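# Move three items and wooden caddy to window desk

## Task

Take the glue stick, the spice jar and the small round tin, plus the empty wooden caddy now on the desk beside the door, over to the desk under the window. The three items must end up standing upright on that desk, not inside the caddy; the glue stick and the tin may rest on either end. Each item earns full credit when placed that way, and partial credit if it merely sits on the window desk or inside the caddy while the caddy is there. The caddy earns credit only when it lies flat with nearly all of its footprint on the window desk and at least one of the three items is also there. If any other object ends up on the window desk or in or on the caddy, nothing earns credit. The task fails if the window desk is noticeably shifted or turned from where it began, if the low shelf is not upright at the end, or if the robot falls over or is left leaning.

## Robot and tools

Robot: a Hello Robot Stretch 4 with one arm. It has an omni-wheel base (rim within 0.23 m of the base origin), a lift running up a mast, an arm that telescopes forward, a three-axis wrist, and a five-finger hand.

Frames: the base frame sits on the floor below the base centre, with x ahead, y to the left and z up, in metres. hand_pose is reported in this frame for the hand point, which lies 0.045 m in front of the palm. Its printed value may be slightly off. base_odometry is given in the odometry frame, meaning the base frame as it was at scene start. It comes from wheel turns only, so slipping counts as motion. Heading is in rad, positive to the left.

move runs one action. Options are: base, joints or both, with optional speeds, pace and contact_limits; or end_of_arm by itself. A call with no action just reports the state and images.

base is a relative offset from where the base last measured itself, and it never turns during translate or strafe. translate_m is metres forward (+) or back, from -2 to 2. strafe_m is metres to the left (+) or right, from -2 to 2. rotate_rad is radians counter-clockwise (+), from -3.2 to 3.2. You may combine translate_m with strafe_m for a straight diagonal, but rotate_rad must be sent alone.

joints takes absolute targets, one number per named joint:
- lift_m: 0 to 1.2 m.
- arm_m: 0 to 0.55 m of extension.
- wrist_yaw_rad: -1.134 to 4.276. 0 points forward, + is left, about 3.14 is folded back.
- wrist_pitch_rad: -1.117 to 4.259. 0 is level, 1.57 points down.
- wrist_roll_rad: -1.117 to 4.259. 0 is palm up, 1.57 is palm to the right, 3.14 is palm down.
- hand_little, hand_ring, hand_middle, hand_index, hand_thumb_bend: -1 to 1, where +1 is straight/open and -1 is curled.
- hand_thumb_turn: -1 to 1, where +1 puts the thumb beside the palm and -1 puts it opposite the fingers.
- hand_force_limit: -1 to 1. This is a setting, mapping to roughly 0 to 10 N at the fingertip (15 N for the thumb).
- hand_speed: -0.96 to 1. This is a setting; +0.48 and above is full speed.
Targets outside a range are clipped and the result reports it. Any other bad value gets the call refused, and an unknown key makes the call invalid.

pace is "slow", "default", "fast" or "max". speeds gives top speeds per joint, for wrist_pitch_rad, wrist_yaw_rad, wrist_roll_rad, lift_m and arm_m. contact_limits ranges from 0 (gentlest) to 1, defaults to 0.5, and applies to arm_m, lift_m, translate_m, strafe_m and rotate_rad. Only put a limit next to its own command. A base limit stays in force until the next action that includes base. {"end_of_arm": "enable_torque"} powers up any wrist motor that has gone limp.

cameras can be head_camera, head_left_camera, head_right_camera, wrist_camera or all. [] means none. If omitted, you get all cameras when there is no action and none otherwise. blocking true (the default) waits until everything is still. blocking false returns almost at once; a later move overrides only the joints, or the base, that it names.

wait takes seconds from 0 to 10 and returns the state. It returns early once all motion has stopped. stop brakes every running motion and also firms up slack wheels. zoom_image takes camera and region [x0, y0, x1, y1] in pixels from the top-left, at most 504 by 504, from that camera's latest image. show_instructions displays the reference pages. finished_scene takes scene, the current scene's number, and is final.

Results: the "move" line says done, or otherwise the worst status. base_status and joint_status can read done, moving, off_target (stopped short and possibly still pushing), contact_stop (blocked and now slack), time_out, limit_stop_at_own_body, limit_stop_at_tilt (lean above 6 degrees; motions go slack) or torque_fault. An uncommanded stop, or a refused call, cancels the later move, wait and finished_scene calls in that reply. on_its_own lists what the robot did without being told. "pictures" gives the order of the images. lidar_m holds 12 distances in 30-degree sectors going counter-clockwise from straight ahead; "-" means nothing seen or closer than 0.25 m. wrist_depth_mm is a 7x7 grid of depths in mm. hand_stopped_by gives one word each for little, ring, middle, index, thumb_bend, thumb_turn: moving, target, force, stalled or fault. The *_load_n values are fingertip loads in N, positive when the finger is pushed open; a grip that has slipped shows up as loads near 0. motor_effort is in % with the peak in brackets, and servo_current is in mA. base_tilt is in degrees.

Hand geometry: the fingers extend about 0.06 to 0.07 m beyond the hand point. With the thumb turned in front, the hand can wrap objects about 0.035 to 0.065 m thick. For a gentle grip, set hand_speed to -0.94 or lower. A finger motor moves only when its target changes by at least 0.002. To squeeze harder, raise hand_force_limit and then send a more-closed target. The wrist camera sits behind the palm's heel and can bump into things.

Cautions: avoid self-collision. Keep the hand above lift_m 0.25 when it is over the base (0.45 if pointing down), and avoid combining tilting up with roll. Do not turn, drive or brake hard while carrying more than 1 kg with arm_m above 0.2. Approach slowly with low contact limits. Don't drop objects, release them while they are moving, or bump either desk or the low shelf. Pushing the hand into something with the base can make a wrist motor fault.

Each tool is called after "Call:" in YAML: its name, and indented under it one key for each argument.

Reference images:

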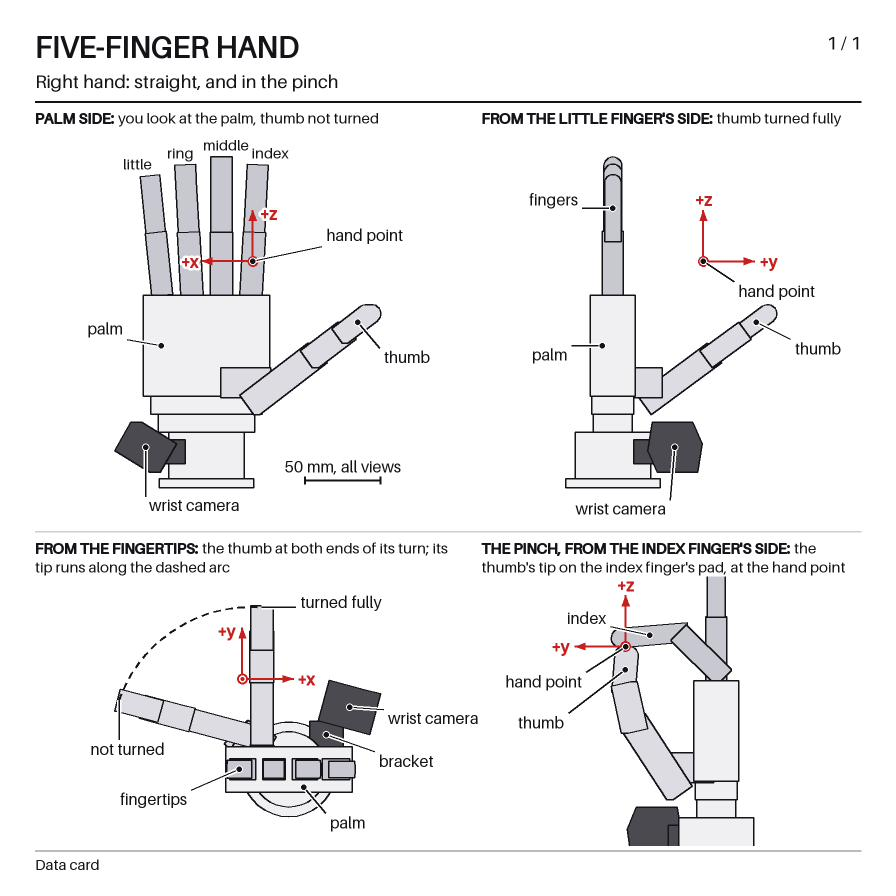

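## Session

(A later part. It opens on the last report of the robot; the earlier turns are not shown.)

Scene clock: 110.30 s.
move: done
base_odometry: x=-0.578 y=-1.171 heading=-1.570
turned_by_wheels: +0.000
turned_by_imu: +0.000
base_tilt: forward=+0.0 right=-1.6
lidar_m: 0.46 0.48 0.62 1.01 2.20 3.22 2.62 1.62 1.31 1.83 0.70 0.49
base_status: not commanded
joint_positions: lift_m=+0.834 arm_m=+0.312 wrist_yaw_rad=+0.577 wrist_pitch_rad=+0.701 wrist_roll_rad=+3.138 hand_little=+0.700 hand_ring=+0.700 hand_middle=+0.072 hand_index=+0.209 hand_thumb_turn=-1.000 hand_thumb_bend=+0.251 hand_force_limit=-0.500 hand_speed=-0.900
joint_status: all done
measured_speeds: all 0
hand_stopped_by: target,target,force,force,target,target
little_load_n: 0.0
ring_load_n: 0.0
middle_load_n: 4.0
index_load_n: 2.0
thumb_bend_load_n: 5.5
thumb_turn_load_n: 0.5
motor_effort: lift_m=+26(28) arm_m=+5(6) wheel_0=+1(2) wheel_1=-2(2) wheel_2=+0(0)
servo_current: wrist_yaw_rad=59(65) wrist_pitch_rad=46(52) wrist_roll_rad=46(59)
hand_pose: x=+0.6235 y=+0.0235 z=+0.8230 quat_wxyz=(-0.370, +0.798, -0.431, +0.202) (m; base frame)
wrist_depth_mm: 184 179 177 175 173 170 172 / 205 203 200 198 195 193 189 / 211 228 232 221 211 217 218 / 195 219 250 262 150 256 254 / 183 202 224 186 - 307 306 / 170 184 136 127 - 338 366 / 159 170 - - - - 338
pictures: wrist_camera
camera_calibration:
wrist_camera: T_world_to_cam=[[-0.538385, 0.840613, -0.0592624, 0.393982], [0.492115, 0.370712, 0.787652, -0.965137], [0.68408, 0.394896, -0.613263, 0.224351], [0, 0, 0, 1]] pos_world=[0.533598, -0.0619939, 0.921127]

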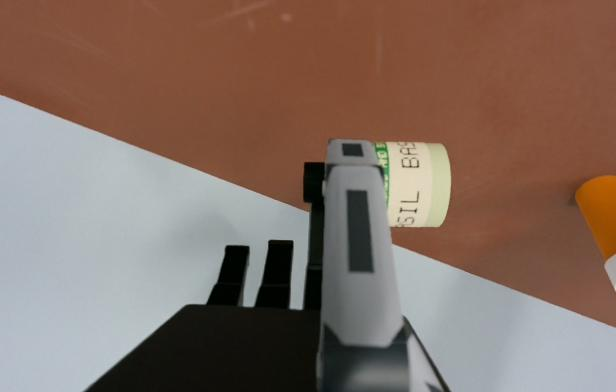

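Call:
move:
  joints: {"hand_index": -0.25, "hand_force_limit": -0.3}

Call:
move:
  joints: {"lift_m": 0.9, "arm_m": 0.05}

Call:
move:
  joints: {"wrist_roll_rad": 1.57, "wrist_pitch_rad": 0.0, "wrist_yaw_rad": 0}
  speeds: {"wrist_roll_rad": 0.8, "wrist_pitch_rad": 0.5, "wrist_yaw_rad": 0.5}
  cameras: ["wrist_camera", "head_camera"]

Scene clock: 111.00 s.
move: off_target
base_odometry: x=-0.578 y=-1.171 heading=-1.570
turned_by_wheels: +0.000
turned_by_imu: +0.000
base_tilt: forward=+0.1 right=-1.6
lidar_m: 0.46 0.47 0.62 1.01 2.19 3.22 2.64 1.60 1.34 1.82 0.72 0.48
base_status: not commanded
joint_positions: lift_m=+0.834 arm_m=+0.312 wrist_yaw_rad=+0.577 wrist_pitch_rad=+0.701 wrist_roll_rad=+3.138 hand_little=+0.700 hand_ring=+0.700 hand_middle=+0.072 hand_index=+0.201 hand_thumb_turn=-1.000 hand_thumb_bend=+0.251 hand_force_limit=-0.300 hand_speed=-0.900
joint_status: hand_index off_target (ended at +0.201, target -0.250); the others done
measured_speeds: all 0
hand_stopped_by: target,target,force,force,target,target
little_load_n: 0.0
ring_load_n: 0.0
middle_load_n: 3.5
index_load_n: 4.5
thumb_bend_load_n: 7.0
thumb_turn_load_n: 0.0
motor_effort: lift_m=+26(26) arm_m=+6(6) wheel_0=+1(2) wheel_1=-2(2) wheel_2=+0(0)
servo_current: wrist_yaw_rad=46(65) wrist_pitch_rad=39(46) wrist_roll_rad=52(59)
hand_pose: x=+0.6235 y=+0.0235 z=+0.8230 quat_wxyz=(-0.370, +0.798, -0.431, +0.202) (m; base frame)
wrist_depth_mm: 185 179 177 175 173 170 171 / 205 204 202 198 195 191 190 / 212 229 230 222 212 218 217 / 195 219 251 260 149 256 255 / 183 202 224 185 - 307 306 / 170 183 136 127 - 336 364 / 159 171 - - - - 338
pictures: none

Scene clock: 112.90 s.
move: done
base_odometry: x=-0.578 y=-1.171 heading=-1.570
turned_by_wheels: +0.000
turned_by_imu: +0.000
base_tilt: forward=+0.0 right=-1.6
lidar_m: 0.45 0.47 0.63 1.03 2.20 3.20 2.63 1.63 1.33 1.82 0.71 0.50
base_status: not commanded
joint_positions: lift_m=+0.900 arm_m=+0.050 wrist_yaw_rad=+0.577 wrist_pitch_rad=+0.701 wrist_roll_rad=+3.138 hand_little=+0.700 hand_ring=+0.700 hand_middle=+0.072 hand_index=+0.201 hand_thumb_turn=-1.000 hand_thumb_bend=+0.251 hand_force_limit=-0.300 hand_speed=-0.900
joint_status: all done
measured_speeds: all 0
hand_stopped_by: target,target,force,force,target,target
little_load_n: 0.0
ring_load_n: 0.0
middle_load_n: 3.0
index_load_n: 4.5
thumb_bend_load_n: 7.0
thumb_turn_load_n: 0.0
motor_effort: lift_m=+26(29) arm_m=-6(7) wheel_0=+2(2) wheel_1=-2(2) wheel_2=+0(0)
servo_current: wrist_yaw_rad=59(72) wrist_pitch_rad=39(52) wrist_roll_rad=39(65)
hand_pose: x=+0.3613 y=+0.0235 z=+0.8890 quat_wxyz=(-0.370, +0.798, -0.431, +0.202) (m; base frame)
wrist_depth_mm: 264 303 759 976 991 976 976 / 286 289 310 - 1098 1098 1098 / 334 329 320 330 151 1205 1160 / 394 389 382 375 149 415 1060 / 421 449 442 185 - 430 462 / 392 424 136 127 - 517 488 / 366 397 - - - - 750
pictures: none

Scene clock: 115.37 s.
move: done
base_odometry: x=-0.578 y=-1.171 heading=-1.570
turned_by_wheels: +0.000
turned_by_imu: +0.000
base_tilt: forward=+0.0 right=-1.6
lidar_m: 0.46 0.47 0.64 0.99 2.20 3.22 2.63 1.62 1.32 1.82 0.71 0.51
base_status: not commanded
joint_positions: lift_m=+0.900 arm_m=+0.050 wrist_yaw_rad=+0.004 wrist_pitch_rad=+0.010 wrist_roll_rad=+1.572 hand_little=+0.700 hand_ring=+0.700 hand_middle=+0.072 hand_index=+0.201 hand_thumb_turn=-1.000 hand_thumb_bend=+0.251 hand_force_limit=-0.300 hand_speed=-0.900
joint_status: all done
measured_speeds: all 0
hand_stopped_by: target,target,force,force,target,target
little_load_n: 0.0
ring_load_n: 0.0
middle_load_n: 3.5
index_load_n: 4.5
thumb_bend_load_n: 7.0
thumb_turn_load_n: 0.0
motor_effort: lift_m=+26(26) arm_m=-5(6) wheel_0=+1(2) wheel_1=-2(2) wheel_2=+0(0)
servo_current: wrist_yaw_rad=65(98) wrist_pitch_rad=65(111) wrist_roll_rad=52(104)
hand_pose: x=+0.4427 y=-0.1468 z=+1.0447 quat_wxyz=(-0.002, +0.711, +0.001, +0.704) (m; base frame)
wrist_depth_mm: 462 459 459 455 455 455 455 / 459 455 455 455 452 452 445 / 455 459 452 452 452 452 452 / 455 455 452 452 149 449 449 / 455 452 452 185 - 449 449 / 452 449 136 127 - 449 445 / 452 452 - - - - 442
pictures: head_camera, wrist_camera
camera_calibration:
wrist_camera: T_world_to_cam=[[0.0336995, -0.0355982, -0.998798, 1.05258], [-0.0420964, 0.998428, -0.0370053, 0.202458], [0.998545, 0.0432929, 0.032148, -0.313822], [0, 0, 0, 1]] pos_world=[0.286417, -0.151083, 1.0689]

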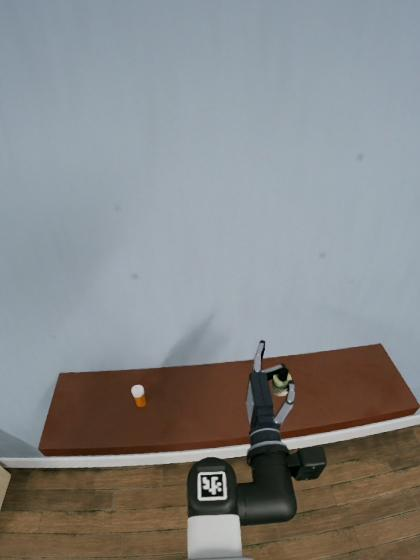

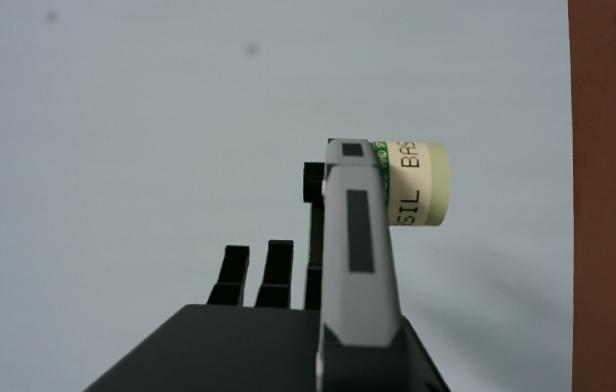

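Call:
move:
  base: {"translate_m": -1.1}

Call:
move:
  base: {"rotate_rad": -1.571}
  cameras: ["head_camera", "wrist_camera"]

Scene clock: 120.90 s.
move: done
base_odometry: x=-0.579 y=-0.071 heading=-1.571
turned_by_wheels: +0.000
turned_by_imu: +0.001
base_tilt: forward=+0.0 right=-1.6
lidar_m: 1.53 1.58 1.89 2.06 2.11 2.07 1.51 2.02 1.18 1.11 1.16 1.64
base_status: done
joint_positions: lift_m=+0.900 arm_m=+0.050 wrist_yaw_rad=+0.003 wrist_pitch_rad=+0.010 wrist_roll_rad=+1.572 hand_little=+0.700 hand_ring=+0.700 hand_middle=+0.072 hand_index=+0.201 hand_thumb_turn=-1.000 hand_thumb_bend=+0.251 hand_force_limit=-0.300 hand_speed=-0.900
joint_status: not commanded
measured_speeds: all 0
hand_stopped_by: target,target,force,force,target,target
little_load_n: 0.0
ring_load_n: 0.0
middle_load_n: 3.0
index_load_n: 4.5
thumb_bend_load_n: 7.0
thumb_turn_load_n: 0.0
motor_effort: lift_m=+25(26) arm_m=-6(6) wheel_0=-1(7) wheel_1=-1(6) wheel_2=-1(13)
servo_current: wrist_yaw_rad=59(78) wrist_pitch_rad=65(72) wrist_roll_rad=52(59)
hand_pose: x=+0.4427 y=-0.1468 z=+1.0449 quat_wxyz=(-0.002, +0.710, +0.001, +0.704) (m; base frame)
wrist_depth_mm: - - - - - - 1464 / - - - - 1430 - 1464 / - - - - 154 - 1499 / - - - - 149 - 1464 / - - - 173 - - 1464 / - - 126 127 - - 1430 / - - - - - - -
pictures: none

Scene clock: 123.00 s.
move: done
base_odometry: x=-0.579 y=-0.071 heading=-3.142
turned_by_wheels: -1.571
turned_by_imu: -1.537
base_tilt: forward=+0.0 right=-1.6
lidar_m: 1.08 1.13 1.62 1.52 1.59 1.97 2.12 2.14 2.04 1.51 2.01 1.16
base_status: done
joint_positions: lift_m=+0.900 arm_m=+0.050 wrist_yaw_rad=+0.003 wrist_pitch_rad=+0.010 wrist_roll_rad=+1.572 hand_little=+0.700 hand_ring=+0.700 hand_middle=+0.072 hand_index=+0.201 hand_thumb_turn=-1.000 hand_thumb_bend=+0.251 hand_force_limit=-0.300 hand_speed=-0.900
joint_status: not commanded
measured_speeds: all 0
hand_stopped_by: target,target,force,force,target,target
little_load_n: 0.0
ring_load_n: 0.0
middle_load_n: 3.0
index_load_n: 4.5
thumb_bend_load_n: 7.0
thumb_turn_load_n: 0.0
motor_effort: lift_m=+25(25) arm_m=-6(6) wheel_0=+0(8) wheel_1=-1(8) wheel_2=+0(9)
servo_current: wrist_yaw_rad=39(72) wrist_pitch_rad=59(65) wrist_roll_rad=52(59)
hand_pose: x=+0.4426 y=-0.1469 z=+1.0449 quat_wxyz=(-0.002, +0.710, +0.001, +0.704) (m; base frame)
wrist_depth_mm: - - - - 1366 891 1464 / - - - - 1205 878 1464 / - 1661 1661 1618 1098 891 1464 / - 1618 1661 1618 150 - 1464 / - 1618 1618 202 - - 1464 / - 1618 136 137 - - - / - - - - - - 1430
pictures: head_camera, wrist_camera
camera_calibration:
wrist_camera: T_world_to_cam=[[0.0341844, -0.0356982, -0.998778, 1.05251], [-0.0415746, 0.998446, -0.0371093, 0.202422], [0.99855, 0.0427923, 0.0326471, -0.314333], [0, 0, 0, 1]] pos_world=[0.286313, -0.151084, 1.069]

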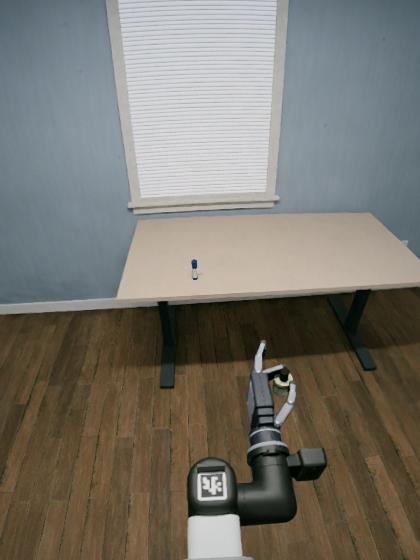

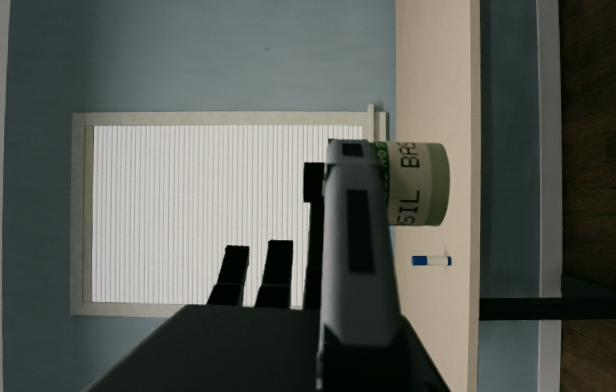

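Call:
move:
  base: {"translate_m": 0.51}
  joints: {"lift_m": 0.72}

Call:
move:
  joints: {"arm_m": 0.32}
  contact_limits: {"arm_m": 0.1}

Call:
move:
  joints: {"lift_m": 0.64}
  pace: "slow"
  contact_limits: {"lift_m": 0.05}
  cameras: ["head_camera", "wrist_camera"]

Scene clock: 126.50 s.
move: done
base_odometry: x=-1.088 y=-0.071 heading=-3.141
turned_by_wheels: +0.000
turned_by_imu: +0.000
base_tilt: forward=+0.1 right=-1.6
lidar_m: 0.59 0.64 1.90 1.57 1.60 1.98 2.98 2.88 1.60 1.53 0.90 0.64
base_status: done
joint_positions: lift_m=+0.720 arm_m=+0.050 wrist_yaw_rad=+0.003 wrist_pitch_rad=+0.009 wrist_roll_rad=+1.572 hand_little=+0.700 hand_ring=+0.700 hand_middle=+0.072 hand_index=+0.201 hand_thumb_turn=-1.000 hand_thumb_bend=+0.251 hand_force_limit=-0.300 hand_speed=-0.900
joint_status: all done
measured_speeds: all 0
hand_stopped_by: target,target,force,force,target,target
little_load_n: 0.0
ring_load_n: 0.0
middle_load_n: 3.0
index_load_n: 4.5
thumb_bend_load_n: 7.0
thumb_turn_load_n: 0.0
motor_effort: lift_m=+17(22) arm_m=-6(6) wheel_0=+1(7) wheel_1=+1(6) wheel_2=+0(12)
servo_current: wrist_yaw_rad=33(65) wrist_pitch_rad=59(72) wrist_roll_rad=46(59)
hand_pose: x=+0.4426 y=-0.1469 z=+0.8656 quat_wxyz=(-0.002, +0.710, +0.001, +0.704) (m; base frame)
wrist_depth_mm: - - - - 647 359 - / - - - 1118 661 362 - / 1138 1118 1118 1118 512 334 - / 1118 1138 1098 1118 149 327 - / 1118 1118 1118 202 - 334 - / 1118 1138 136 137 - 327 - / - - - - - - -
pictures: none

Scene clock: 128.43 s.
move: done
base_odometry: x=-1.088 y=-0.071 heading=-3.141
turned_by_wheels: +0.000
turned_by_imu: +0.000
base_tilt: forward=+0.1 right=-1.6
lidar_m: 0.58 0.62 1.89 1.56 1.61 1.99 2.99 2.89 1.59 1.52 0.90 0.64
base_status: not commanded
joint_positions: lift_m=+0.720 arm_m=+0.320 wrist_yaw_rad=+0.003 wrist_pitch_rad=+0.009 wrist_roll_rad=+1.572 hand_little=+0.700 hand_ring=+0.700 hand_middle=+0.072 hand_index=+0.201 hand_thumb_turn=-1.000 hand_thumb_bend=+0.251 hand_force_limit=-0.300 hand_speed=-0.900
joint_status: all done
measured_speeds: all 0
hand_stopped_by: target,target,force,force,target,target
little_load_n: 0.0
ring_load_n: 0.0
middle_load_n: 3.0
index_load_n: 4.5
thumb_bend_load_n: 6.5
thumb_turn_load_n: 0.0
motor_effort: lift_m=+17(18) arm_m=+6(7) wheel_0=+1(2) wheel_1=+1(2) wheel_2=+0(0)
servo_current: wrist_yaw_rad=39(72) wrist_pitch_rad=59(65) wrist_roll_rad=52(65)
contact_limits: arm_m 0.1
hand_pose: x=+0.7124 y=-0.1469 z=+0.8656 quat_wxyz=(-0.002, +0.710, +0.001, +0.704) (m; base frame)
wrist_depth_mm: - - - - 640 355 256 / 854 854 854 842 647 355 257 / 854 866 854 842 508 332 257 / 854 854 854 854 149 309 257 / 854 854 854 185 - 332 258 / 854 854 136 127 - 306 254 / 854 854 - - - - 253
pictures: none

Scene clock: 129.97 s.
move: done
base_odometry: x=-1.088 y=-0.071 heading=-3.141
turned_by_wheels: +0.000
turned_by_imu: +0.000
base_tilt: forward=+0.1 right=-1.6
lidar_m: 0.59 0.61 1.91 1.57 1.62 1.99 2.99 2.87 1.60 1.52 0.90 0.63
base_status: not commanded
joint_positions: lift_m=+0.640 arm_m=+0.320 wrist_yaw_rad=+0.003 wrist_pitch_rad=+0.009 wrist_roll_rad=+1.572 hand_little=+0.700 hand_ring=+0.700 hand_middle=+0.072 hand_index=+0.201 hand_thumb_turn=-1.000 hand_thumb_bend=+0.251 hand_force_limit=-0.300 hand_speed=-0.900
joint_status: all done
measured_speeds: all 0
hand_stopped_by: target,target,force,force,target,target
little_load_n: 0.0
ring_load_n: 0.0
middle_load_n: 3.5
index_load_n: 4.5
thumb_bend_load_n: 6.5
thumb_turn_load_n: 0.0
motor_effort: lift_m=+17(18) arm_m=+6(6) wheel_0=+1(2) wheel_1=+1(2) wheel_2=+0(0)
servo_current: wrist_yaw_rad=52(72) wrist_pitch_rad=52(65) wrist_roll_rad=52(59)
contact_limits: arm_m 0.1; lift_m 0.05
hand_pose: x=+0.7124 y=-0.1469 z=+0.7856 quat_wxyz=(-0.002, +0.710, +0.001, +0.704) (m; base frame)
wrist_depth_mm: - - - - 370 178 - / 854 866 854 854 373 178 - / 854 854 854 842 285 179 - / 854 854 842 854 149 166 - / 842 854 854 185 - 177 - / 842 854 136 127 - 164 - / 854 866 - - - 153 -
pictures: head_camera, wrist_camera
camera_calibration:
wrist_camera: T_world_to_cam=[[0.0342841, -0.0356948, -0.998774, 0.784146], [-0.0415709, 0.998446, -0.0371101, 0.204011], [0.998547, 0.0427922, 0.032747, -0.575352], [0, 0, 0, 1]] pos_world=[0.556113, -0.151084, 0.809597]

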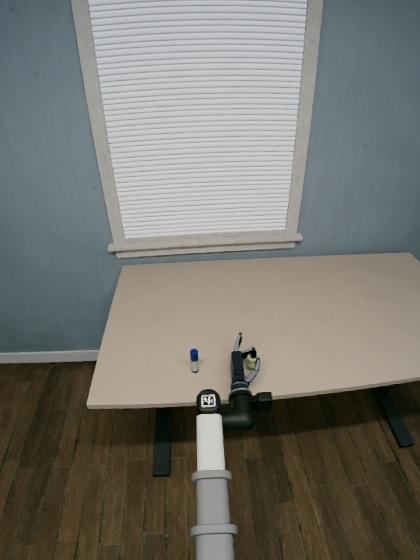

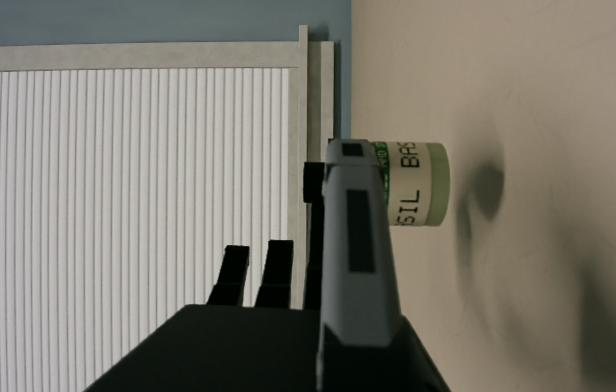

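Call:
move:
  joints: {"lift_m": 0.624}
  pace: "slow"
  contact_limits: {"lift_m": 0.05}
  cameras: ["wrist_camera"]

Call:
move:
  joints: {"lift_m": 0.62}
  pace: "slow"
  contact_limits: {"lift_m": 0.02}
  cameras: ["wrist_camera"]

Scene clock: 131.13 s.
move: done
base_odometry: x=-1.088 y=-0.071 heading=-3.141
turned_by_wheels: +0.000
turned_by_imu: +0.000
base_tilt: forward=+0.1 right=-1.6
lidar_m: 0.59 0.62 1.90 1.56 1.61 2.00 3.00 2.87 1.58 1.53 0.90 0.65
base_status: not commanded
joint_positions: lift_m=+0.624 arm_m=+0.320 wrist_yaw_rad=+0.003 wrist_pitch_rad=+0.009 wrist_roll_rad=+1.572 hand_little=+0.700 hand_ring=+0.700 hand_middle=+0.072 hand_index=+0.201 hand_thumb_turn=-1.000 hand_thumb_bend=+0.251 hand_force_limit=-0.300 hand_speed=-0.900
joint_status: all done
measured_speeds: all 0
hand_stopped_by: target,target,force,force,target,target
little_load_n: 0.0
ring_load_n: 0.0
middle_load_n: 3.0
index_load_n: 4.5
thumb_bend_load_n: 7.0
thumb_turn_load_n: 0.0
motor_effort: lift_m=+17(19) arm_m=+6(6) wheel_0=+1(2) wheel_1=+1(2) wheel_2=+0(0)
servo_current: wrist_yaw_rad=39(65) wrist_pitch_rad=59(65) wrist_roll_rad=52(59)
contact_limits: arm_m 0.1; lift_m 0.05
hand_pose: x=+0.7124 y=-0.1469 z=+0.7696 quat_wxyz=(-0.002, +0.710, +0.001, +0.704) (m; base frame)
wrist_depth_mm: - - - - 297 142 - / 866 854 866 831 297 154 - / 878 866 854 831 227 143 - / 842 854 854 842 149 143 - / 866 854 854 185 - 142 - / 866 866 136 127 - 131 - / 854 866 - - - 130 -
pictures: wrist_camera
camera_calibration:
wrist_camera: T_world_to_cam=[[0.0342841, -0.0356948, -0.998774, 0.768166], [-0.0415709, 0.998446, -0.0371101, 0.203418], [0.998547, 0.0427922, 0.032747, -0.574828], [0, 0, 0, 1]] pos_world=[0.556113, -0.151084, 0.793597]

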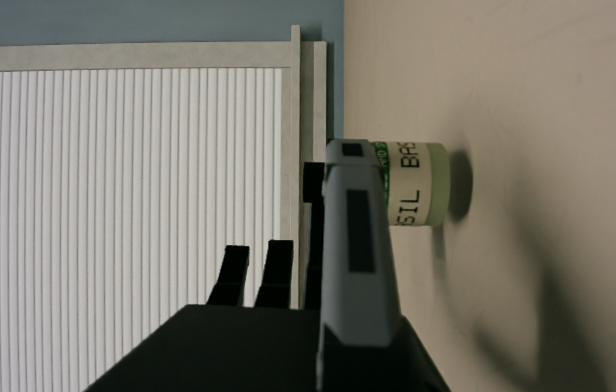

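Scene clock: 131.70 s.
move: done
base_odometry: x=-1.088 y=-0.071 heading=-3.141
turned_by_wheels: +0.000
turned_by_imu: +0.000
base_tilt: forward=+0.0 right=-1.6
lidar_m: 0.59 0.62 1.91 1.56 1.62 2.00 2.97 2.87 1.60 1.53 0.90 0.63
base_status: not commanded
joint_positions: lift_m=+0.620 arm_m=+0.320 wrist_yaw_rad=+0.003 wrist_pitch_rad=+0.009 wrist_roll_rad=+1.572 hand_little=+0.700 hand_ring=+0.700 hand_middle=+0.072 hand_index=+0.201 hand_thumb_turn=-1.000 hand_thumb_bend=+0.251 hand_force_limit=-0.300 hand_speed=-0.900
joint_status: all done
measured_speeds: all 0
hand_stopped_by: target,target,force,force,target,target
little_load_n: 0.0
ring_load_n: 0.0
middle_load_n: 3.5
index_load_n: 4.5
thumb_bend_load_n: 7.0
thumb_turn_load_n: 0.0
motor_effort: lift_m=+17(18) arm_m=+6(6) wheel_0=+1(2) wheel_1=+1(2) wheel_2=+0(0)
servo_current: wrist_yaw_rad=46(72) wrist_pitch_rad=59(65) wrist_roll_rad=46(52)
contact_limits: arm_m 0.1; lift_m 0.02
hand_pose: x=+0.7124 y=-0.1469 z=+0.7656 quat_wxyz=(-0.002, +0.710, +0.001, +0.704) (m; base frame)
wrist_depth_mm: - - - - 279 144 - / 866 866 842 842 279 124 - / 854 854 854 842 213 145 - / 866 854 854 831 149 134 - / 854 854 854 185 - 133 - / 854 854 136 127 - 132 - / 866 854 - - - 122 -
pictures: wrist_camera
camera_calibration:
wrist_camera: T_world_to_cam=[[0.0342841, -0.0356948, -0.998774, 0.764271], [-0.0415709, 0.998446, -0.0371101, 0.203273], [0.998547, 0.0427922, 0.032747, -0.5747], [0, 0, 0, 1]] pos_world=[0.556113, -0.151084, 0.789697]

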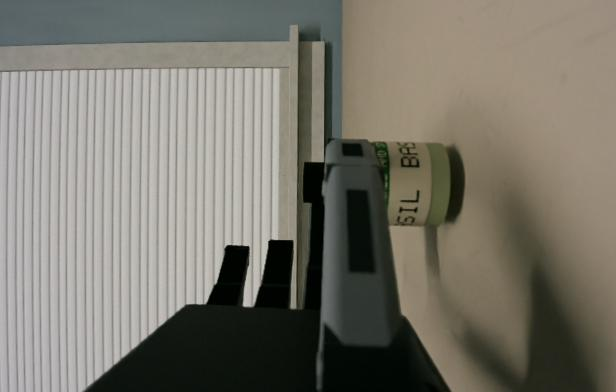

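Call:
move:
  joints: {"lift_m": 0.616}
  pace: "slow"
  contact_limits: {"lift_m": 0.0}
  cameras: ["wrist_camera"]

Call:
move:
  joints: {"lift_m": 0.614}
  pace: "slow"
  contact_limits: {"lift_m": 0.0}
  cameras: ["wrist_camera"]

Scene clock: 132.47 s.
move: done
base_odometry: x=-1.088 y=-0.071 heading=-3.141
turned_by_wheels: +0.000
turned_by_imu: +0.000
base_tilt: forward=+0.1 right=-1.6
lidar_m: 0.59 0.62 1.90 1.56 1.60 1.99 2.99 2.90 1.59 1.53 0.89 0.64
base_status: not commanded
joint_positions: lift_m=+0.616 arm_m=+0.320 wrist_yaw_rad=+0.003 wrist_pitch_rad=+0.009 wrist_roll_rad=+1.572 hand_little=+0.700 hand_ring=+0.700 hand_middle=+0.072 hand_index=+0.201 hand_thumb_turn=-1.000 hand_thumb_bend=+0.251 hand_force_limit=-0.300 hand_speed=-0.900
joint_status: all done
measured_speeds: all 0
hand_stopped_by: target,target,force,force,target,target
little_load_n: 0.0
ring_load_n: 0.0
middle_load_n: 3.0
index_load_n: 4.5
thumb_bend_load_n: 6.5
thumb_turn_load_n: 0.5
motor_effort: lift_m=+17(17) arm_m=+6(6) wheel_0=+1(2) wheel_1=+1(2) wheel_2=+0(0)
servo_current: wrist_yaw_rad=52(59) wrist_pitch_rad=59(65) wrist_roll_rad=46(52)
contact_limits: arm_m 0.1; lift_m 0
hand_pose: x=+0.7124 y=-0.1469 z=+0.7616 quat_wxyz=(-0.002, +0.710, +0.001, +0.704) (m; base frame)
wrist_depth_mm: - - - - 259 134 - / 854 854 854 842 260 124 - / 854 866 854 842 199 125 - / 854 842 866 831 149 135 - / 866 842 866 185 - 134 - / 854 854 136 127 - 123 - / 866 854 - - - - -
pictures: wrist_camera
camera_calibration:
wrist_camera: T_world_to_cam=[[0.0342841, -0.0356948, -0.998774, 0.760276], [-0.0415709, 0.998446, -0.0371101, 0.203125], [0.998547, 0.0427922, 0.032747, -0.574569], [0, 0, 0, 1]] pos_world=[0.556113, -0.151084, 0.785697]

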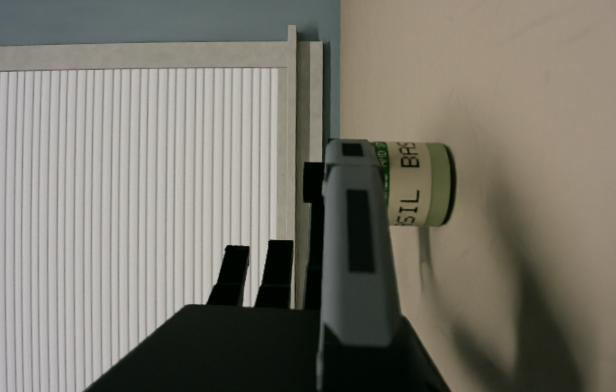

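Scene clock: 132.93 s.
move: done
base_odometry: x=-1.088 y=-0.071 heading=-3.141
turned_by_wheels: +0.000
turned_by_imu: +0.000
base_tilt: forward=+0.0 right=-1.6
lidar_m: 0.61 0.63 1.89 1.57 1.60 1.99 2.98 2.87 1.58 1.52 0.90 0.65
base_status: not commanded
joint_positions: lift_m=+0.614 arm_m=+0.320 wrist_yaw_rad=+0.003 wrist_pitch_rad=+0.009 wrist_roll_rad=+1.572 hand_little=+0.700 hand_ring=+0.700 hand_middle=+0.072 hand_index=+0.201 hand_thumb_turn=-1.000 hand_thumb_bend=+0.251 hand_force_limit=-0.300 hand_speed=-0.900
joint_status: all done
measured_speeds: all 0
hand_stopped_by: target,target,force,force,target,target
little_load_n: 0.0
ring_load_n: 0.0
middle_load_n: 3.0
index_load_n: 4.5
thumb_bend_load_n: 6.5
thumb_turn_load_n: 0.5
motor_effort: lift_m=+17(17) arm_m=+6(6) wheel_0=+1(2) wheel_1=+1(2) wheel_2=+0(0)
servo_current: wrist_yaw_rad=52(65) wrist_pitch_rad=59(65) wrist_roll_rad=46(52)
contact_limits: arm_m 0.1; lift_m 0
hand_pose: x=+0.7124 y=-0.1469 z=+0.7597 quat_wxyz=(-0.002, +0.710, +0.001, +0.704) (m; base frame)
wrist_depth_mm: - - - - 254 131 - / 854 854 842 831 253 121 - / 854 854 854 842 194 131 - / 866 854 854 842 149 131 - / 866 854 842 185 - 131 - / 854 854 136 128 - 120 - / 854 842 - - - 111 -
pictures: wrist_camera
camera_calibration:
wrist_camera: T_world_to_cam=[[0.0347967, -0.0359769, -0.998747, 0.757931], [-0.0415434, 0.998436, -0.0374131, 0.20327], [0.998531, 0.0427932, 0.0332476, -0.574886], [0, 0, 0, 1]] pos_world=[0.556112, -0.151083, 0.783699]

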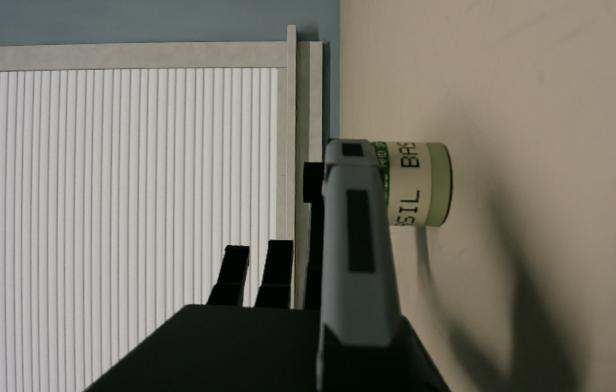

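Call:
move:
  joints: {"lift_m": 0.612}
  pace: "slow"
  contact_limits: {"lift_m": 0.0}
  cameras: ["wrist_camera"]

Scene clock: 133.57 s.
move: done
base_odometry: x=-1.088 y=-0.071 heading=-3.141
turned_by_wheels: +0.000
turned_by_imu: +0.000
base_tilt: forward=+0.0 right=-1.6
lidar_m: 0.61 0.62 1.92 1.56 1.63 1.99 2.98 2.87 1.58 1.53 0.89 0.65
base_status: not commanded
joint_positions: lift_m=+0.612 arm_m=+0.320 wrist_yaw_rad=+0.003 wrist_pitch_rad=+0.007 wrist_roll_rad=+1.572 hand_little=+0.700 hand_ring=+0.700 hand_middle=+0.072 hand_index=+0.201 hand_thumb_turn=-1.000 hand_thumb_bend=+0.251 hand_force_limit=-0.300 hand_speed=-0.900
joint_status: all done
measured_speeds: all 0
hand_stopped_by: target,target,force,force,target,target
little_load_n: 0.0
ring_load_n: 0.0
middle_load_n: 3.0
index_load_n: 4.5
thumb_bend_load_n: 6.5
thumb_turn_load_n: 0.0
motor_effort: lift_m=+16(17) arm_m=+5(6) wheel_0=+1(2) wheel_1=+1(2) wheel_2=+0(0)
servo_current: wrist_yaw_rad=65(65) wrist_pitch_rad=52(59) wrist_roll_rad=46(59)
contact_limits: arm_m 0.1; lift_m 0
hand_pose: x=+0.7124 y=-0.1469 z=+0.7582 quat_wxyz=(-0.001, +0.710, +0.001, +0.705) (m; base frame)
wrist_depth_mm: - - - - 259 131 - / 866 842 854 842 257 121 - / 866 854 842 854 195 131 - / 854 854 854 842 150 130 - / 854 854 866 185 - 129 - / 866 866 136 128 - 118 - / 866 854 - - - - -
pictures: wrist_camera
camera_calibration:
wrist_camera: T_world_to_cam=[[0.0367047, -0.0363154, -0.998666, 0.754963], [-0.0414552, 0.998424, -0.0378302, 0.203477], [0.998466, 0.0427884, 0.0351414, -0.576267], [0, 0, 0, 1]] pos_world=[0.556107, -0.151082, 0.781904]

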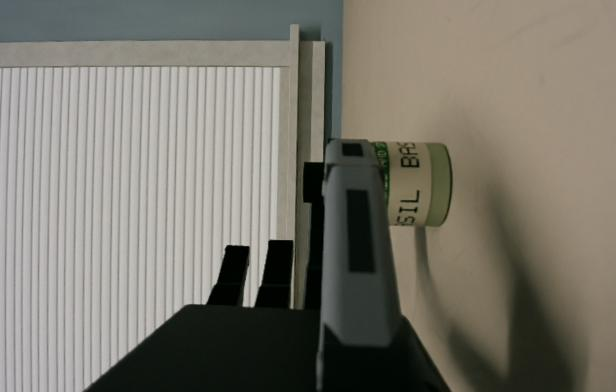

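Call:
move:
  joints: {"hand_thumb_bend": 0.4, "hand_index": 0.4, "hand_middle": 0.4, "hand_speed": -0.8}
  cameras: ["wrist_camera"]

Scene clock: 134.83 s.
move: done
base_odometry: x=-1.088 y=-0.071 heading=-3.141
turned_by_wheels: +0.000
turned_by_imu: +0.000
base_tilt: forward=+0.0 right=-1.6
lidar_m: 0.58 0.62 1.90 1.56 1.60 2.01 2.98 2.88 1.58 1.54 0.91 0.64
base_status: not commanded
joint_positions: lift_m=+0.612 arm_m=+0.320 wrist_yaw_rad=+0.003 wrist_pitch_rad=+0.007 wrist_roll_rad=+1.572 hand_little=+0.700 hand_ring=+0.700 hand_middle=+0.400 hand_index=+0.400 hand_thumb_turn=-1.000 hand_thumb_bend=+0.400 hand_force_limit=-0.300 hand_speed=-0.800
joint_status: all done
measured_speeds: all 0
hand_stopped_by: target,target,target,target,target,target
little_load_n: 0.0
ring_load_n: 0.0
middle_load_n: 0.0
index_load_n: 0.0
thumb_bend_load_n: 0.0
thumb_turn_load_n: 0.5
motor_effort: lift_m=+17(17) arm_m=+6(6) wheel_0=+2(2) wheel_1=+1(2) wheel_2=+0(1)
servo_current: wrist_yaw_rad=59(65) wrist_pitch_rad=52(59) wrist_roll_rad=52(65)
contact_limits: arm_m 0.1; lift_m 0
hand_pose: x=+0.7124 y=-0.1469 z=+0.7582 quat_wxyz=(-0.001, +0.710, +0.001, +0.705) (m; base frame)
wrist_depth_mm: - - - - 246 126 - / 854 866 854 831 247 117 - / 854 854 854 831 168 117 - / 854 854 866 854 - 117 - / 866 866 842 190 - 126 - / 854 854 136 128 - 116 - / 854 854 - - - - -
pictures: wrist_camera
camera_calibration:
wrist_camera: T_world_to_cam=[[0.0367047, -0.0363154, -0.998666, 0.754963], [-0.0414552, 0.998424, -0.0378302, 0.203477], [0.998466, 0.0427884, 0.0351414, -0.576267], [0, 0, 0, 1]] pos_world=[0.556107, -0.151082, 0.781904]

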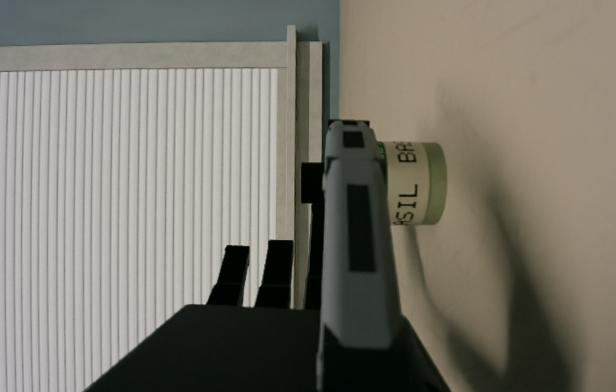

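Call:
move:
  joints: {"hand_thumb_bend": 1.0, "hand_index": 1, "hand_middle": 1, "hand_ring": 1, "hand_little": 1, "hand_speed": -0.4}

Call:
move:
  joints: {"arm_m": 0.15}
  pace: "slow"
  cameras: ["wrist_camera", "head_camera"]

Scene clock: 136.27 s.
move: done
base_odometry: x=-1.088 y=-0.071 heading=-3.141
turned_by_wheels: +0.000
turned_by_imu: +0.000
base_tilt: forward=+0.1 right=-1.6
lidar_m: 0.59 0.64 1.90 1.56 1.61 1.98 3.00 2.87 1.57 1.51 0.91 0.64
base_status: not commanded
joint_positions: lift_m=+0.612 arm_m=+0.320 wrist_yaw_rad=+0.003 wrist_pitch_rad=+0.007 wrist_roll_rad=+1.572 hand_little=+1.000 hand_ring=+1.000 hand_middle=+1.000 hand_index=+1.000 hand_thumb_turn=-1.000 hand_thumb_bend=+1.000 hand_force_limit=-0.300 hand_speed=-0.400
joint_status: all done
measured_speeds: all 0
hand_stopped_by: target,target,target,target,target,target
little_load_n: 0.0
ring_load_n: 0.0
middle_load_n: 0.0
index_load_n: 0.0
thumb_bend_load_n: 0.0
thumb_turn_load_n: 0.0
motor_effort: lift_m=+17(17) arm_m=+6(6) wheel_0=+1(2) wheel_1=+1(2) wheel_2=+0(0)
servo_current: wrist_yaw_rad=59(65) wrist_pitch_rad=52(59) wrist_roll_rad=46(59)
contact_limits: arm_m 0.1; lift_m 0
hand_pose: x=+0.7124 y=-0.1469 z=+0.7582 quat_wxyz=(-0.001, +0.710, +0.001, +0.705) (m; base frame)
wrist_depth_mm: - - - 647 213 126 - / 854 866 854 842 167 117 - / 866 854 854 854 - 117 - / 854 866 854 842 - 117 - / 854 866 842 842 - 126 - / 854 866 135 137 - 116 - / 854 854 - - - - -
pictures: none

Scene clock: 139.23 s.
move: done
base_odometry: x=-1.088 y=-0.071 heading=-3.141
turned_by_wheels: +0.000
turned_by_imu: +0.000
base_tilt: forward=+0.0 right=-1.6
lidar_m: 0.59 0.64 1.90 1.55 1.61 2.00 2.98 2.89 1.58 1.52 0.91 0.64
base_status: not commanded
joint_positions: lift_m=+0.612 arm_m=+0.150 wrist_yaw_rad=+0.003 wrist_pitch_rad=+0.007 wrist_roll_rad=+1.572 hand_little=+1.000 hand_ring=+1.000 hand_middle=+1.000 hand_index=+1.000 hand_thumb_turn=-1.000 hand_thumb_bend=+1.000 hand_force_limit=-0.300 hand_speed=-0.400
joint_status: all done
measured_speeds: all 0
hand_stopped_by: target,target,target,target,target,target
little_load_n: 0.0
ring_load_n: 0.0
middle_load_n: 0.0
index_load_n: 0.0
thumb_bend_load_n: 0.0
thumb_turn_load_n: 0.5
motor_effort: lift_m=+17(17) arm_m=-6(8) wheel_0=+1(2) wheel_1=+1(2) wheel_2=+0(0)
servo_current: wrist_yaw_rad=39(72) wrist_pitch_rad=52(59) wrist_roll_rad=52(65)
contact_limits: lift_m 0
hand_pose: x=+0.5427 y=-0.1469 z=+0.7582 quat_wxyz=(-0.001, +0.710, +0.001, +0.705) (m; base frame)
wrist_depth_mm: - - - - 230 - - / 1025 1008 1042 976 108 - - / 1025 1025 1008 1025 - - - / 1025 1025 1025 1008 - - - / 1042 1025 1008 1025 - - - / 1025 1008 135 163 - - - / 1025 1025 - - - - -
pictures: head_camera, wrist_camera
camera_calibration:
wrist_camera: T_world_to_cam=[[0.0367047, -0.0363154, -0.998666, 0.761191], [-0.0414552, 0.998424, -0.0378302, 0.196442], [0.998466, 0.0427884, 0.0351414, -0.406827], [0, 0, 0, 1]] pos_world=[0.386407, -0.151082, 0.781904]

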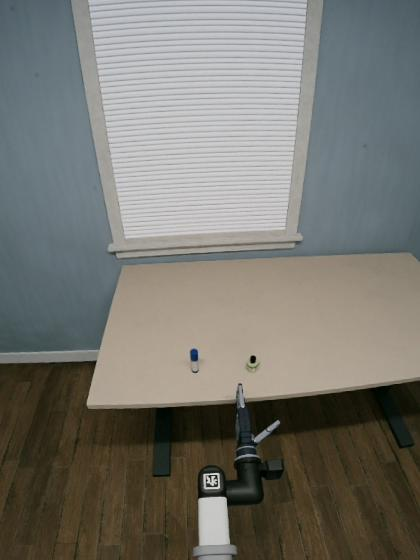

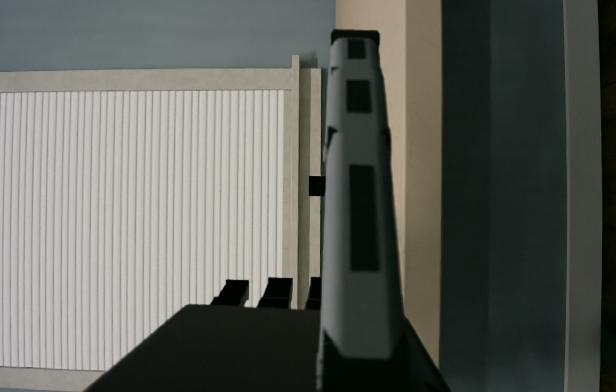

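Call:
move:
  base: {"translate_m": -1.0}
  joints: {"lift_m": 0.85, "arm_m": 0.02}

Call:
move:
  base: {"rotate_rad": 1.571}
  cameras: ["head_camera"]

Scene clock: 144.37 s.
move: done
base_odometry: x=-0.088 y=-0.071 heading=-3.141
turned_by_wheels: +0.000
turned_by_imu: +0.001
base_tilt: forward=+0.0 right=-1.6
lidar_m: 1.57 2.44 1.61 1.51 1.45 1.67 1.59 1.65 2.07 1.56 1.59 1.68
base_status: done
joint_positions: lift_m=+0.850 arm_m=+0.020 wrist_yaw_rad=+0.003 wrist_pitch_rad=+0.007 wrist_roll_rad=+1.572 hand_little=+1.000 hand_ring=+1.000 hand_middle=+1.000 hand_index=+1.000 hand_thumb_turn=-1.000 hand_thumb_bend=+1.000 hand_force_limit=-0.300 hand_speed=-0.400
joint_status: all done
measured_speeds: all 0
hand_stopped_by: target,target,target,target,target,target
little_load_n: 0.0
ring_load_n: 0.0
middle_load_n: 0.0
index_load_n: 0.0
thumb_bend_load_n: -0.5
thumb_turn_load_n: 0.0
motor_effort: lift_m=+25(29) arm_m=-6(7) wheel_0=+0(6) wheel_1=+0(6) wheel_2=+0(15)
servo_current: wrist_yaw_rad=59(78) wrist_pitch_rad=52(59) wrist_roll_rad=52(59)
hand_pose: x=+0.4127 y=-0.1469 z=+0.9955 quat_wxyz=(-0.001, +0.710, +0.001, +0.705) (m; base frame)
wrist_depth_mm: - - - - - - 1537 / - - - - 104 - 1499 / - - - - - - 1576 / - - - - - 1921 1576 / - - - - - 1983 1464 / - - 135 163 - - 1537 / - - - - - - 1464
pictures: none

Scene clock: 146.43 s.
move: done
base_odometry: x=-0.088 y=-0.071 heading=-1.570
turned_by_wheels: +1.571
turned_by_imu: +1.537
base_tilt: forward=+0.1 right=-1.6
lidar_m: 1.54 1.43 1.68 1.57 1.61 2.09 1.56 1.58 1.69 1.60 2.45 1.62
base_status: done
joint_positions: lift_m=+0.850 arm_m=+0.020 wrist_yaw_rad=+0.003 wrist_pitch_rad=+0.007 wrist_roll_rad=+1.572 hand_little=+1.000 hand_ring=+1.000 hand_middle=+1.000 hand_index=+1.000 hand_thumb_turn=-1.000 hand_thumb_bend=+1.000 hand_force_limit=-0.300 hand_speed=-0.400
joint_status: not commanded
measured_speeds: all 0
hand_stopped_by: target,target,target,target,target,target
little_load_n: 0.0
ring_load_n: 0.0
middle_load_n: 0.0
index_load_n: 0.0
thumb_bend_load_n: 0.0
thumb_turn_load_n: 0.5
motor_effort: lift_m=+25(26) arm_m=-6(6) wheel_0=+0(7) wheel_1=+1(7) wheel_2=+0(13)
servo_current: wrist_yaw_rad=46(72) wrist_pitch_rad=52(65) wrist_roll_rad=46(59)
hand_pose: x=+0.4127 y=-0.1469 z=+0.9955 quat_wxyz=(-0.001, +0.710, +0.001, +0.705) (m; base frame)
wrist_depth_mm: - - - - 1308 - 1397 / - - - - 104 - 1397 / - - - - - - 1397 / - - - - - - 1397 / - - - - - - 1430 / - - 125 137 - - 1366 / - - - - - - 1366
pictures: head_camera

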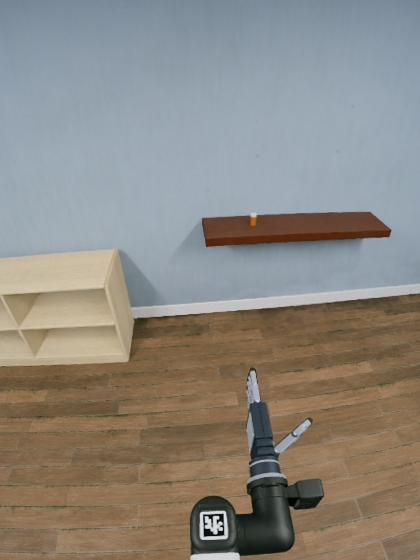

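Call:
move:
  base: {"strafe_m": 1.0, "translate_m": 0.35}
  cameras: ["head_camera"]

Scene clock: 151.53 s.
move: done
base_odometry: x=+0.912 y=-0.420 heading=-1.571
turned_by_wheels: +0.000
turned_by_imu: +0.003
base_tilt: forward=+0.0 right=-1.6
lidar_m: 0.96 1.01 0.64 0.60 0.61 0.83 2.37 2.30 2.72 2.59 1.71 1.03
base_status: done
joint_positions: lift_m=+0.850 arm_m=+0.020 wrist_yaw_rad=+0.003 wrist_pitch_rad=+0.007 wrist_roll_rad=+1.572 hand_little=+1.000 hand_ring=+1.000 hand_middle=+1.000 hand_index=+1.000 hand_thumb_turn=-1.000 hand_thumb_bend=+1.000 hand_force_limit=-0.300 hand_speed=-0.400
joint_status: not commanded
measured_speeds: all 0
hand_stopped_by: target,target,target,target,target,target
little_load_n: 0.0
ring_load_n: 0.0
middle_load_n: 0.0
index_load_n: 0.0
thumb_bend_load_n: 0.0
thumb_turn_load_n: 0.0
motor_effort: lift_m=+25(25) arm_m=-6(6) wheel_0=+0(8) wheel_1=-2(9) wheel_2=-2(8)
servo_current: wrist_yaw_rad=33(78) wrist_pitch_rad=59(59) wrist_roll_rad=46(65)
hand_pose: x=+0.4127 y=-0.1469 z=+0.9955 quat_wxyz=(-0.001, +0.710, +0.001, +0.705) (m; base frame)
wrist_depth_mm: - - - - - 778 842 / - - - - - 842 976 / - - - - - 842 976 / - - - - - 831 976 / - - - - - 778 976 / - - 125 137 - 732 842 / - - - - - - 1008
pictures: head_camera

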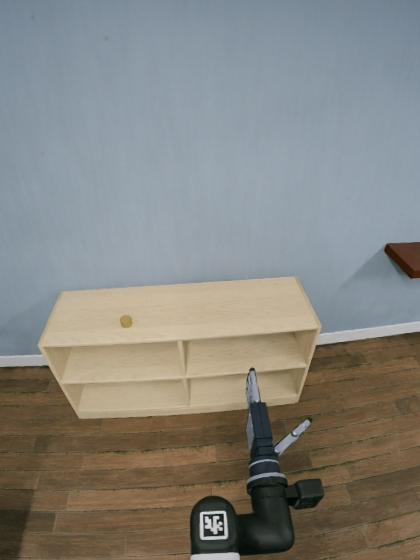

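Call:
zoom_image:
  camera: "head_camera"
  region: [90, 290, 190, 350]

Scaled by 5.040 from the camera's 420x560 image, which has a finer 1200x1600 frame.

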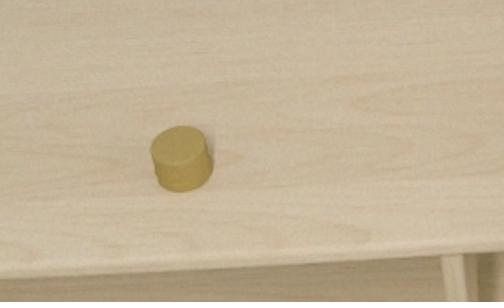

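Call:
move:
  base: {"strafe_m": 0.486, "translate_m": 0.4}
  joints: {"lift_m": 0.55}
  cameras: ["head_camera", "wrist_camera"]

Scene clock: 157.50 s.
move: done
base_odometry: x=+1.398 y=-0.820 heading=-1.571
turned_by_wheels: +0.000
turned_by_imu: +0.001
base_tilt: forward=+0.0 right=-1.6
lidar_m: 0.55 0.58 0.99 0.40 0.25 0.25 0.53 2.88 3.18 3.11 0.83 0.57
base_status: done
joint_positions: lift_m=+0.550 arm_m=+0.020 wrist_yaw_rad=+0.003 wrist_pitch_rad=+0.007 wrist_roll_rad=+1.572 hand_little=+1.000 hand_ring=+1.000 hand_middle=+1.000 hand_index=+1.000 hand_thumb_turn=-1.000 hand_thumb_bend=+1.000 hand_force_limit=-0.300 hand_speed=-0.400
joint_status: all done
measured_speeds: all 0
hand_stopped_by: target,target,target,target,target,target
little_load_n: -0.5
ring_load_n: 0.0
middle_load_n: 0.0
index_load_n: 0.0
thumb_bend_load_n: 0.0
thumb_turn_load_n: 0.5
motor_effort: lift_m=+17(24) arm_m=-6(6) wheel_0=-1(6) wheel_1=+0(9) wheel_2=+0(13)
servo_current: wrist_yaw_rad=52(72) wrist_pitch_rad=52(65) wrist_roll_rad=52(65)
hand_pose: x=+0.4127 y=-0.1469 z=+0.6961 quat_wxyz=(-0.001, +0.710, +0.001, +0.705) (m; base frame)
wrist_depth_mm: 732 741 732 741 418 473 508 / 732 732 732 732 104 668 564 / 732 732 741 723 - 723 564 / 741 723 723 723 - 715 569 / 723 732 723 723 - 723 559 / 723 715 135 137 - 668 564 / 723 723 - - - - 554
pictures: head_camera, wrist_camera
camera_calibration:
wrist_camera: T_world_to_cam=[[0.0367012, -0.0363191, -0.998666, 0.703946], [-0.0413553, 0.998428, -0.0378303, 0.188775], [0.99847, 0.0426885, 0.0351415, -0.274756], [0, 0, 0, 1]] pos_world=[0.256307, -0.151183, 0.719804]

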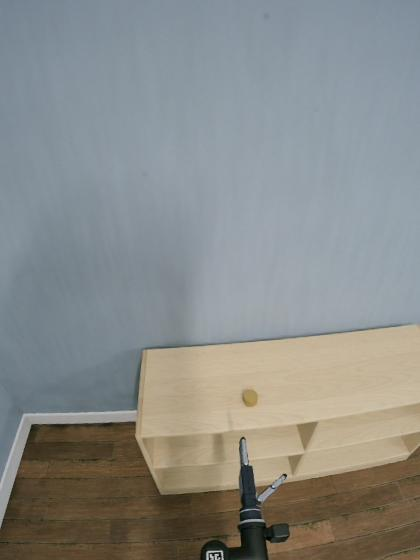

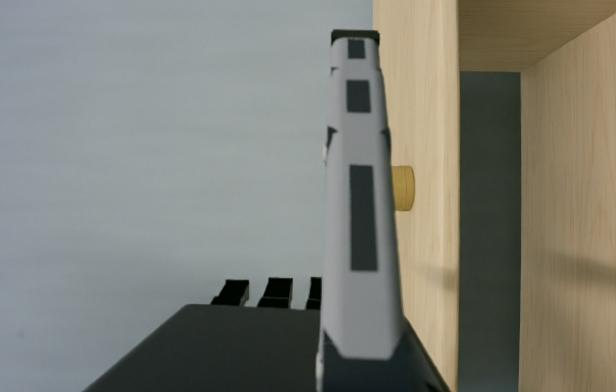

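Call:
move:
  base: {"strafe_m": -0.01, "translate_m": 0.12}
  joints: {"lift_m": 0.5, "wrist_roll_rad": 1.87, "hand_thumb_turn": -0.3}
  pace: "slow"
  cameras: ["wrist_camera", "head_left_camera"]

Scene clock: 160.80 s.
move: done
base_odometry: x=+1.388 y=-0.940 heading=-1.571
turned_by_wheels: +0.000
turned_by_imu: +0.000
base_tilt: forward=+0.0 right=-1.6
lidar_m: 0.43 0.43 1.02 0.95 0.28 0.26 0.56 3.00 3.20 3.11 0.67 0.47
base_status: done
joint_positions: lift_m=+0.500 arm_m=+0.020 wrist_yaw_rad=+0.003 wrist_pitch_rad=+0.007 wrist_roll_rad=+1.868 hand_little=+1.000 hand_ring=+1.000 hand_middle=+1.000 hand_index=+1.000 hand_thumb_turn=-0.300 hand_thumb_bend=+1.000 hand_force_limit=-0.300 hand_speed=-0.400
joint_status: all done
measured_speeds: all 0
hand_stopped_by: target,target,target,target,target,target
little_load_n: 0.0
ring_load_n: 0.0
middle_load_n: 0.0
index_load_n: 0.0
thumb_bend_load_n: 0.0
thumb_turn_load_n: 0.0
motor_effort: lift_m=+17(18) arm_m=-5(6) wheel_0=+1(6) wheel_1=+1(4) wheel_2=-2(10)
servo_current: wrist_yaw_rad=52(65) wrist_pitch_rad=46(65) wrist_roll_rad=52(98)
hand_pose: x=+0.4125 y=-0.1353 z=+0.6299 quat_wxyz=(-0.106, +0.702, -0.104, +0.697) (m; base frame)
wrist_depth_mm: 621 621 615 345 554 539 404 / 627 615 609 609 199 111 402 / 621 615 615 603 197 - 433 / 615 615 615 603 236 - 462 / 615 615 609 603 455 - 492 / 615 609 135 163 - - 535 / 609 603 - 102 - - 585
pictures: head_left_camera, wrist_camera
camera_calibration:
wrist_camera: T_world_to_cam=[[0.0360009, 0.257114, -0.96571, 0.657526], [-0.0392187, 0.965956, 0.255718, -0.0156034], [0.998582, 0.0286678, 0.0448589, -0.280881], [0, 0, 0, 1]] pos_world=[0.256199, -0.145935, 0.65157]

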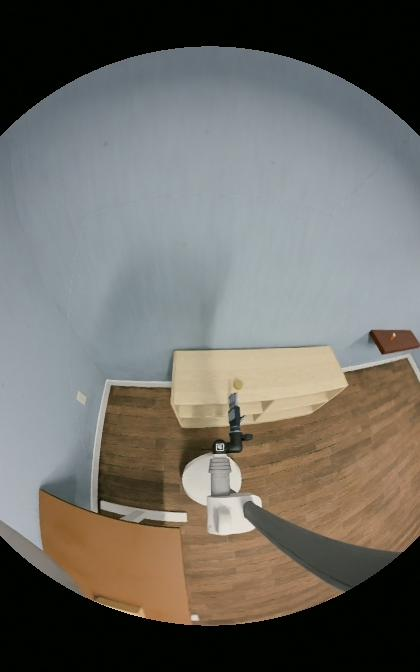

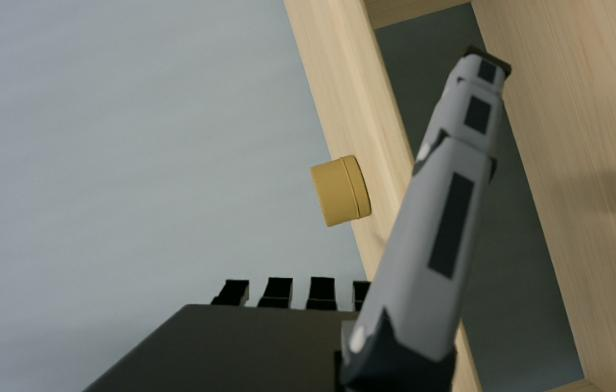

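Call:
zoom_image:
  camera: "wrist_camera"
  region: [270, 120, 430, 260]

Scaled by 3.150.

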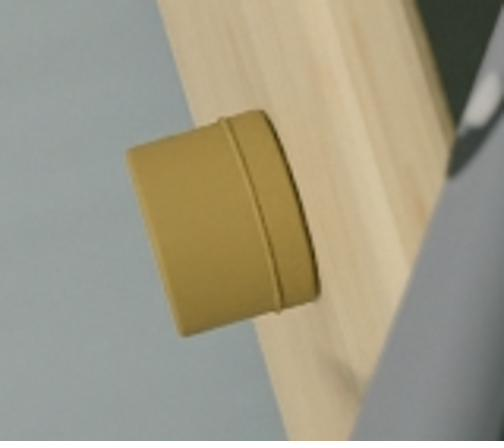

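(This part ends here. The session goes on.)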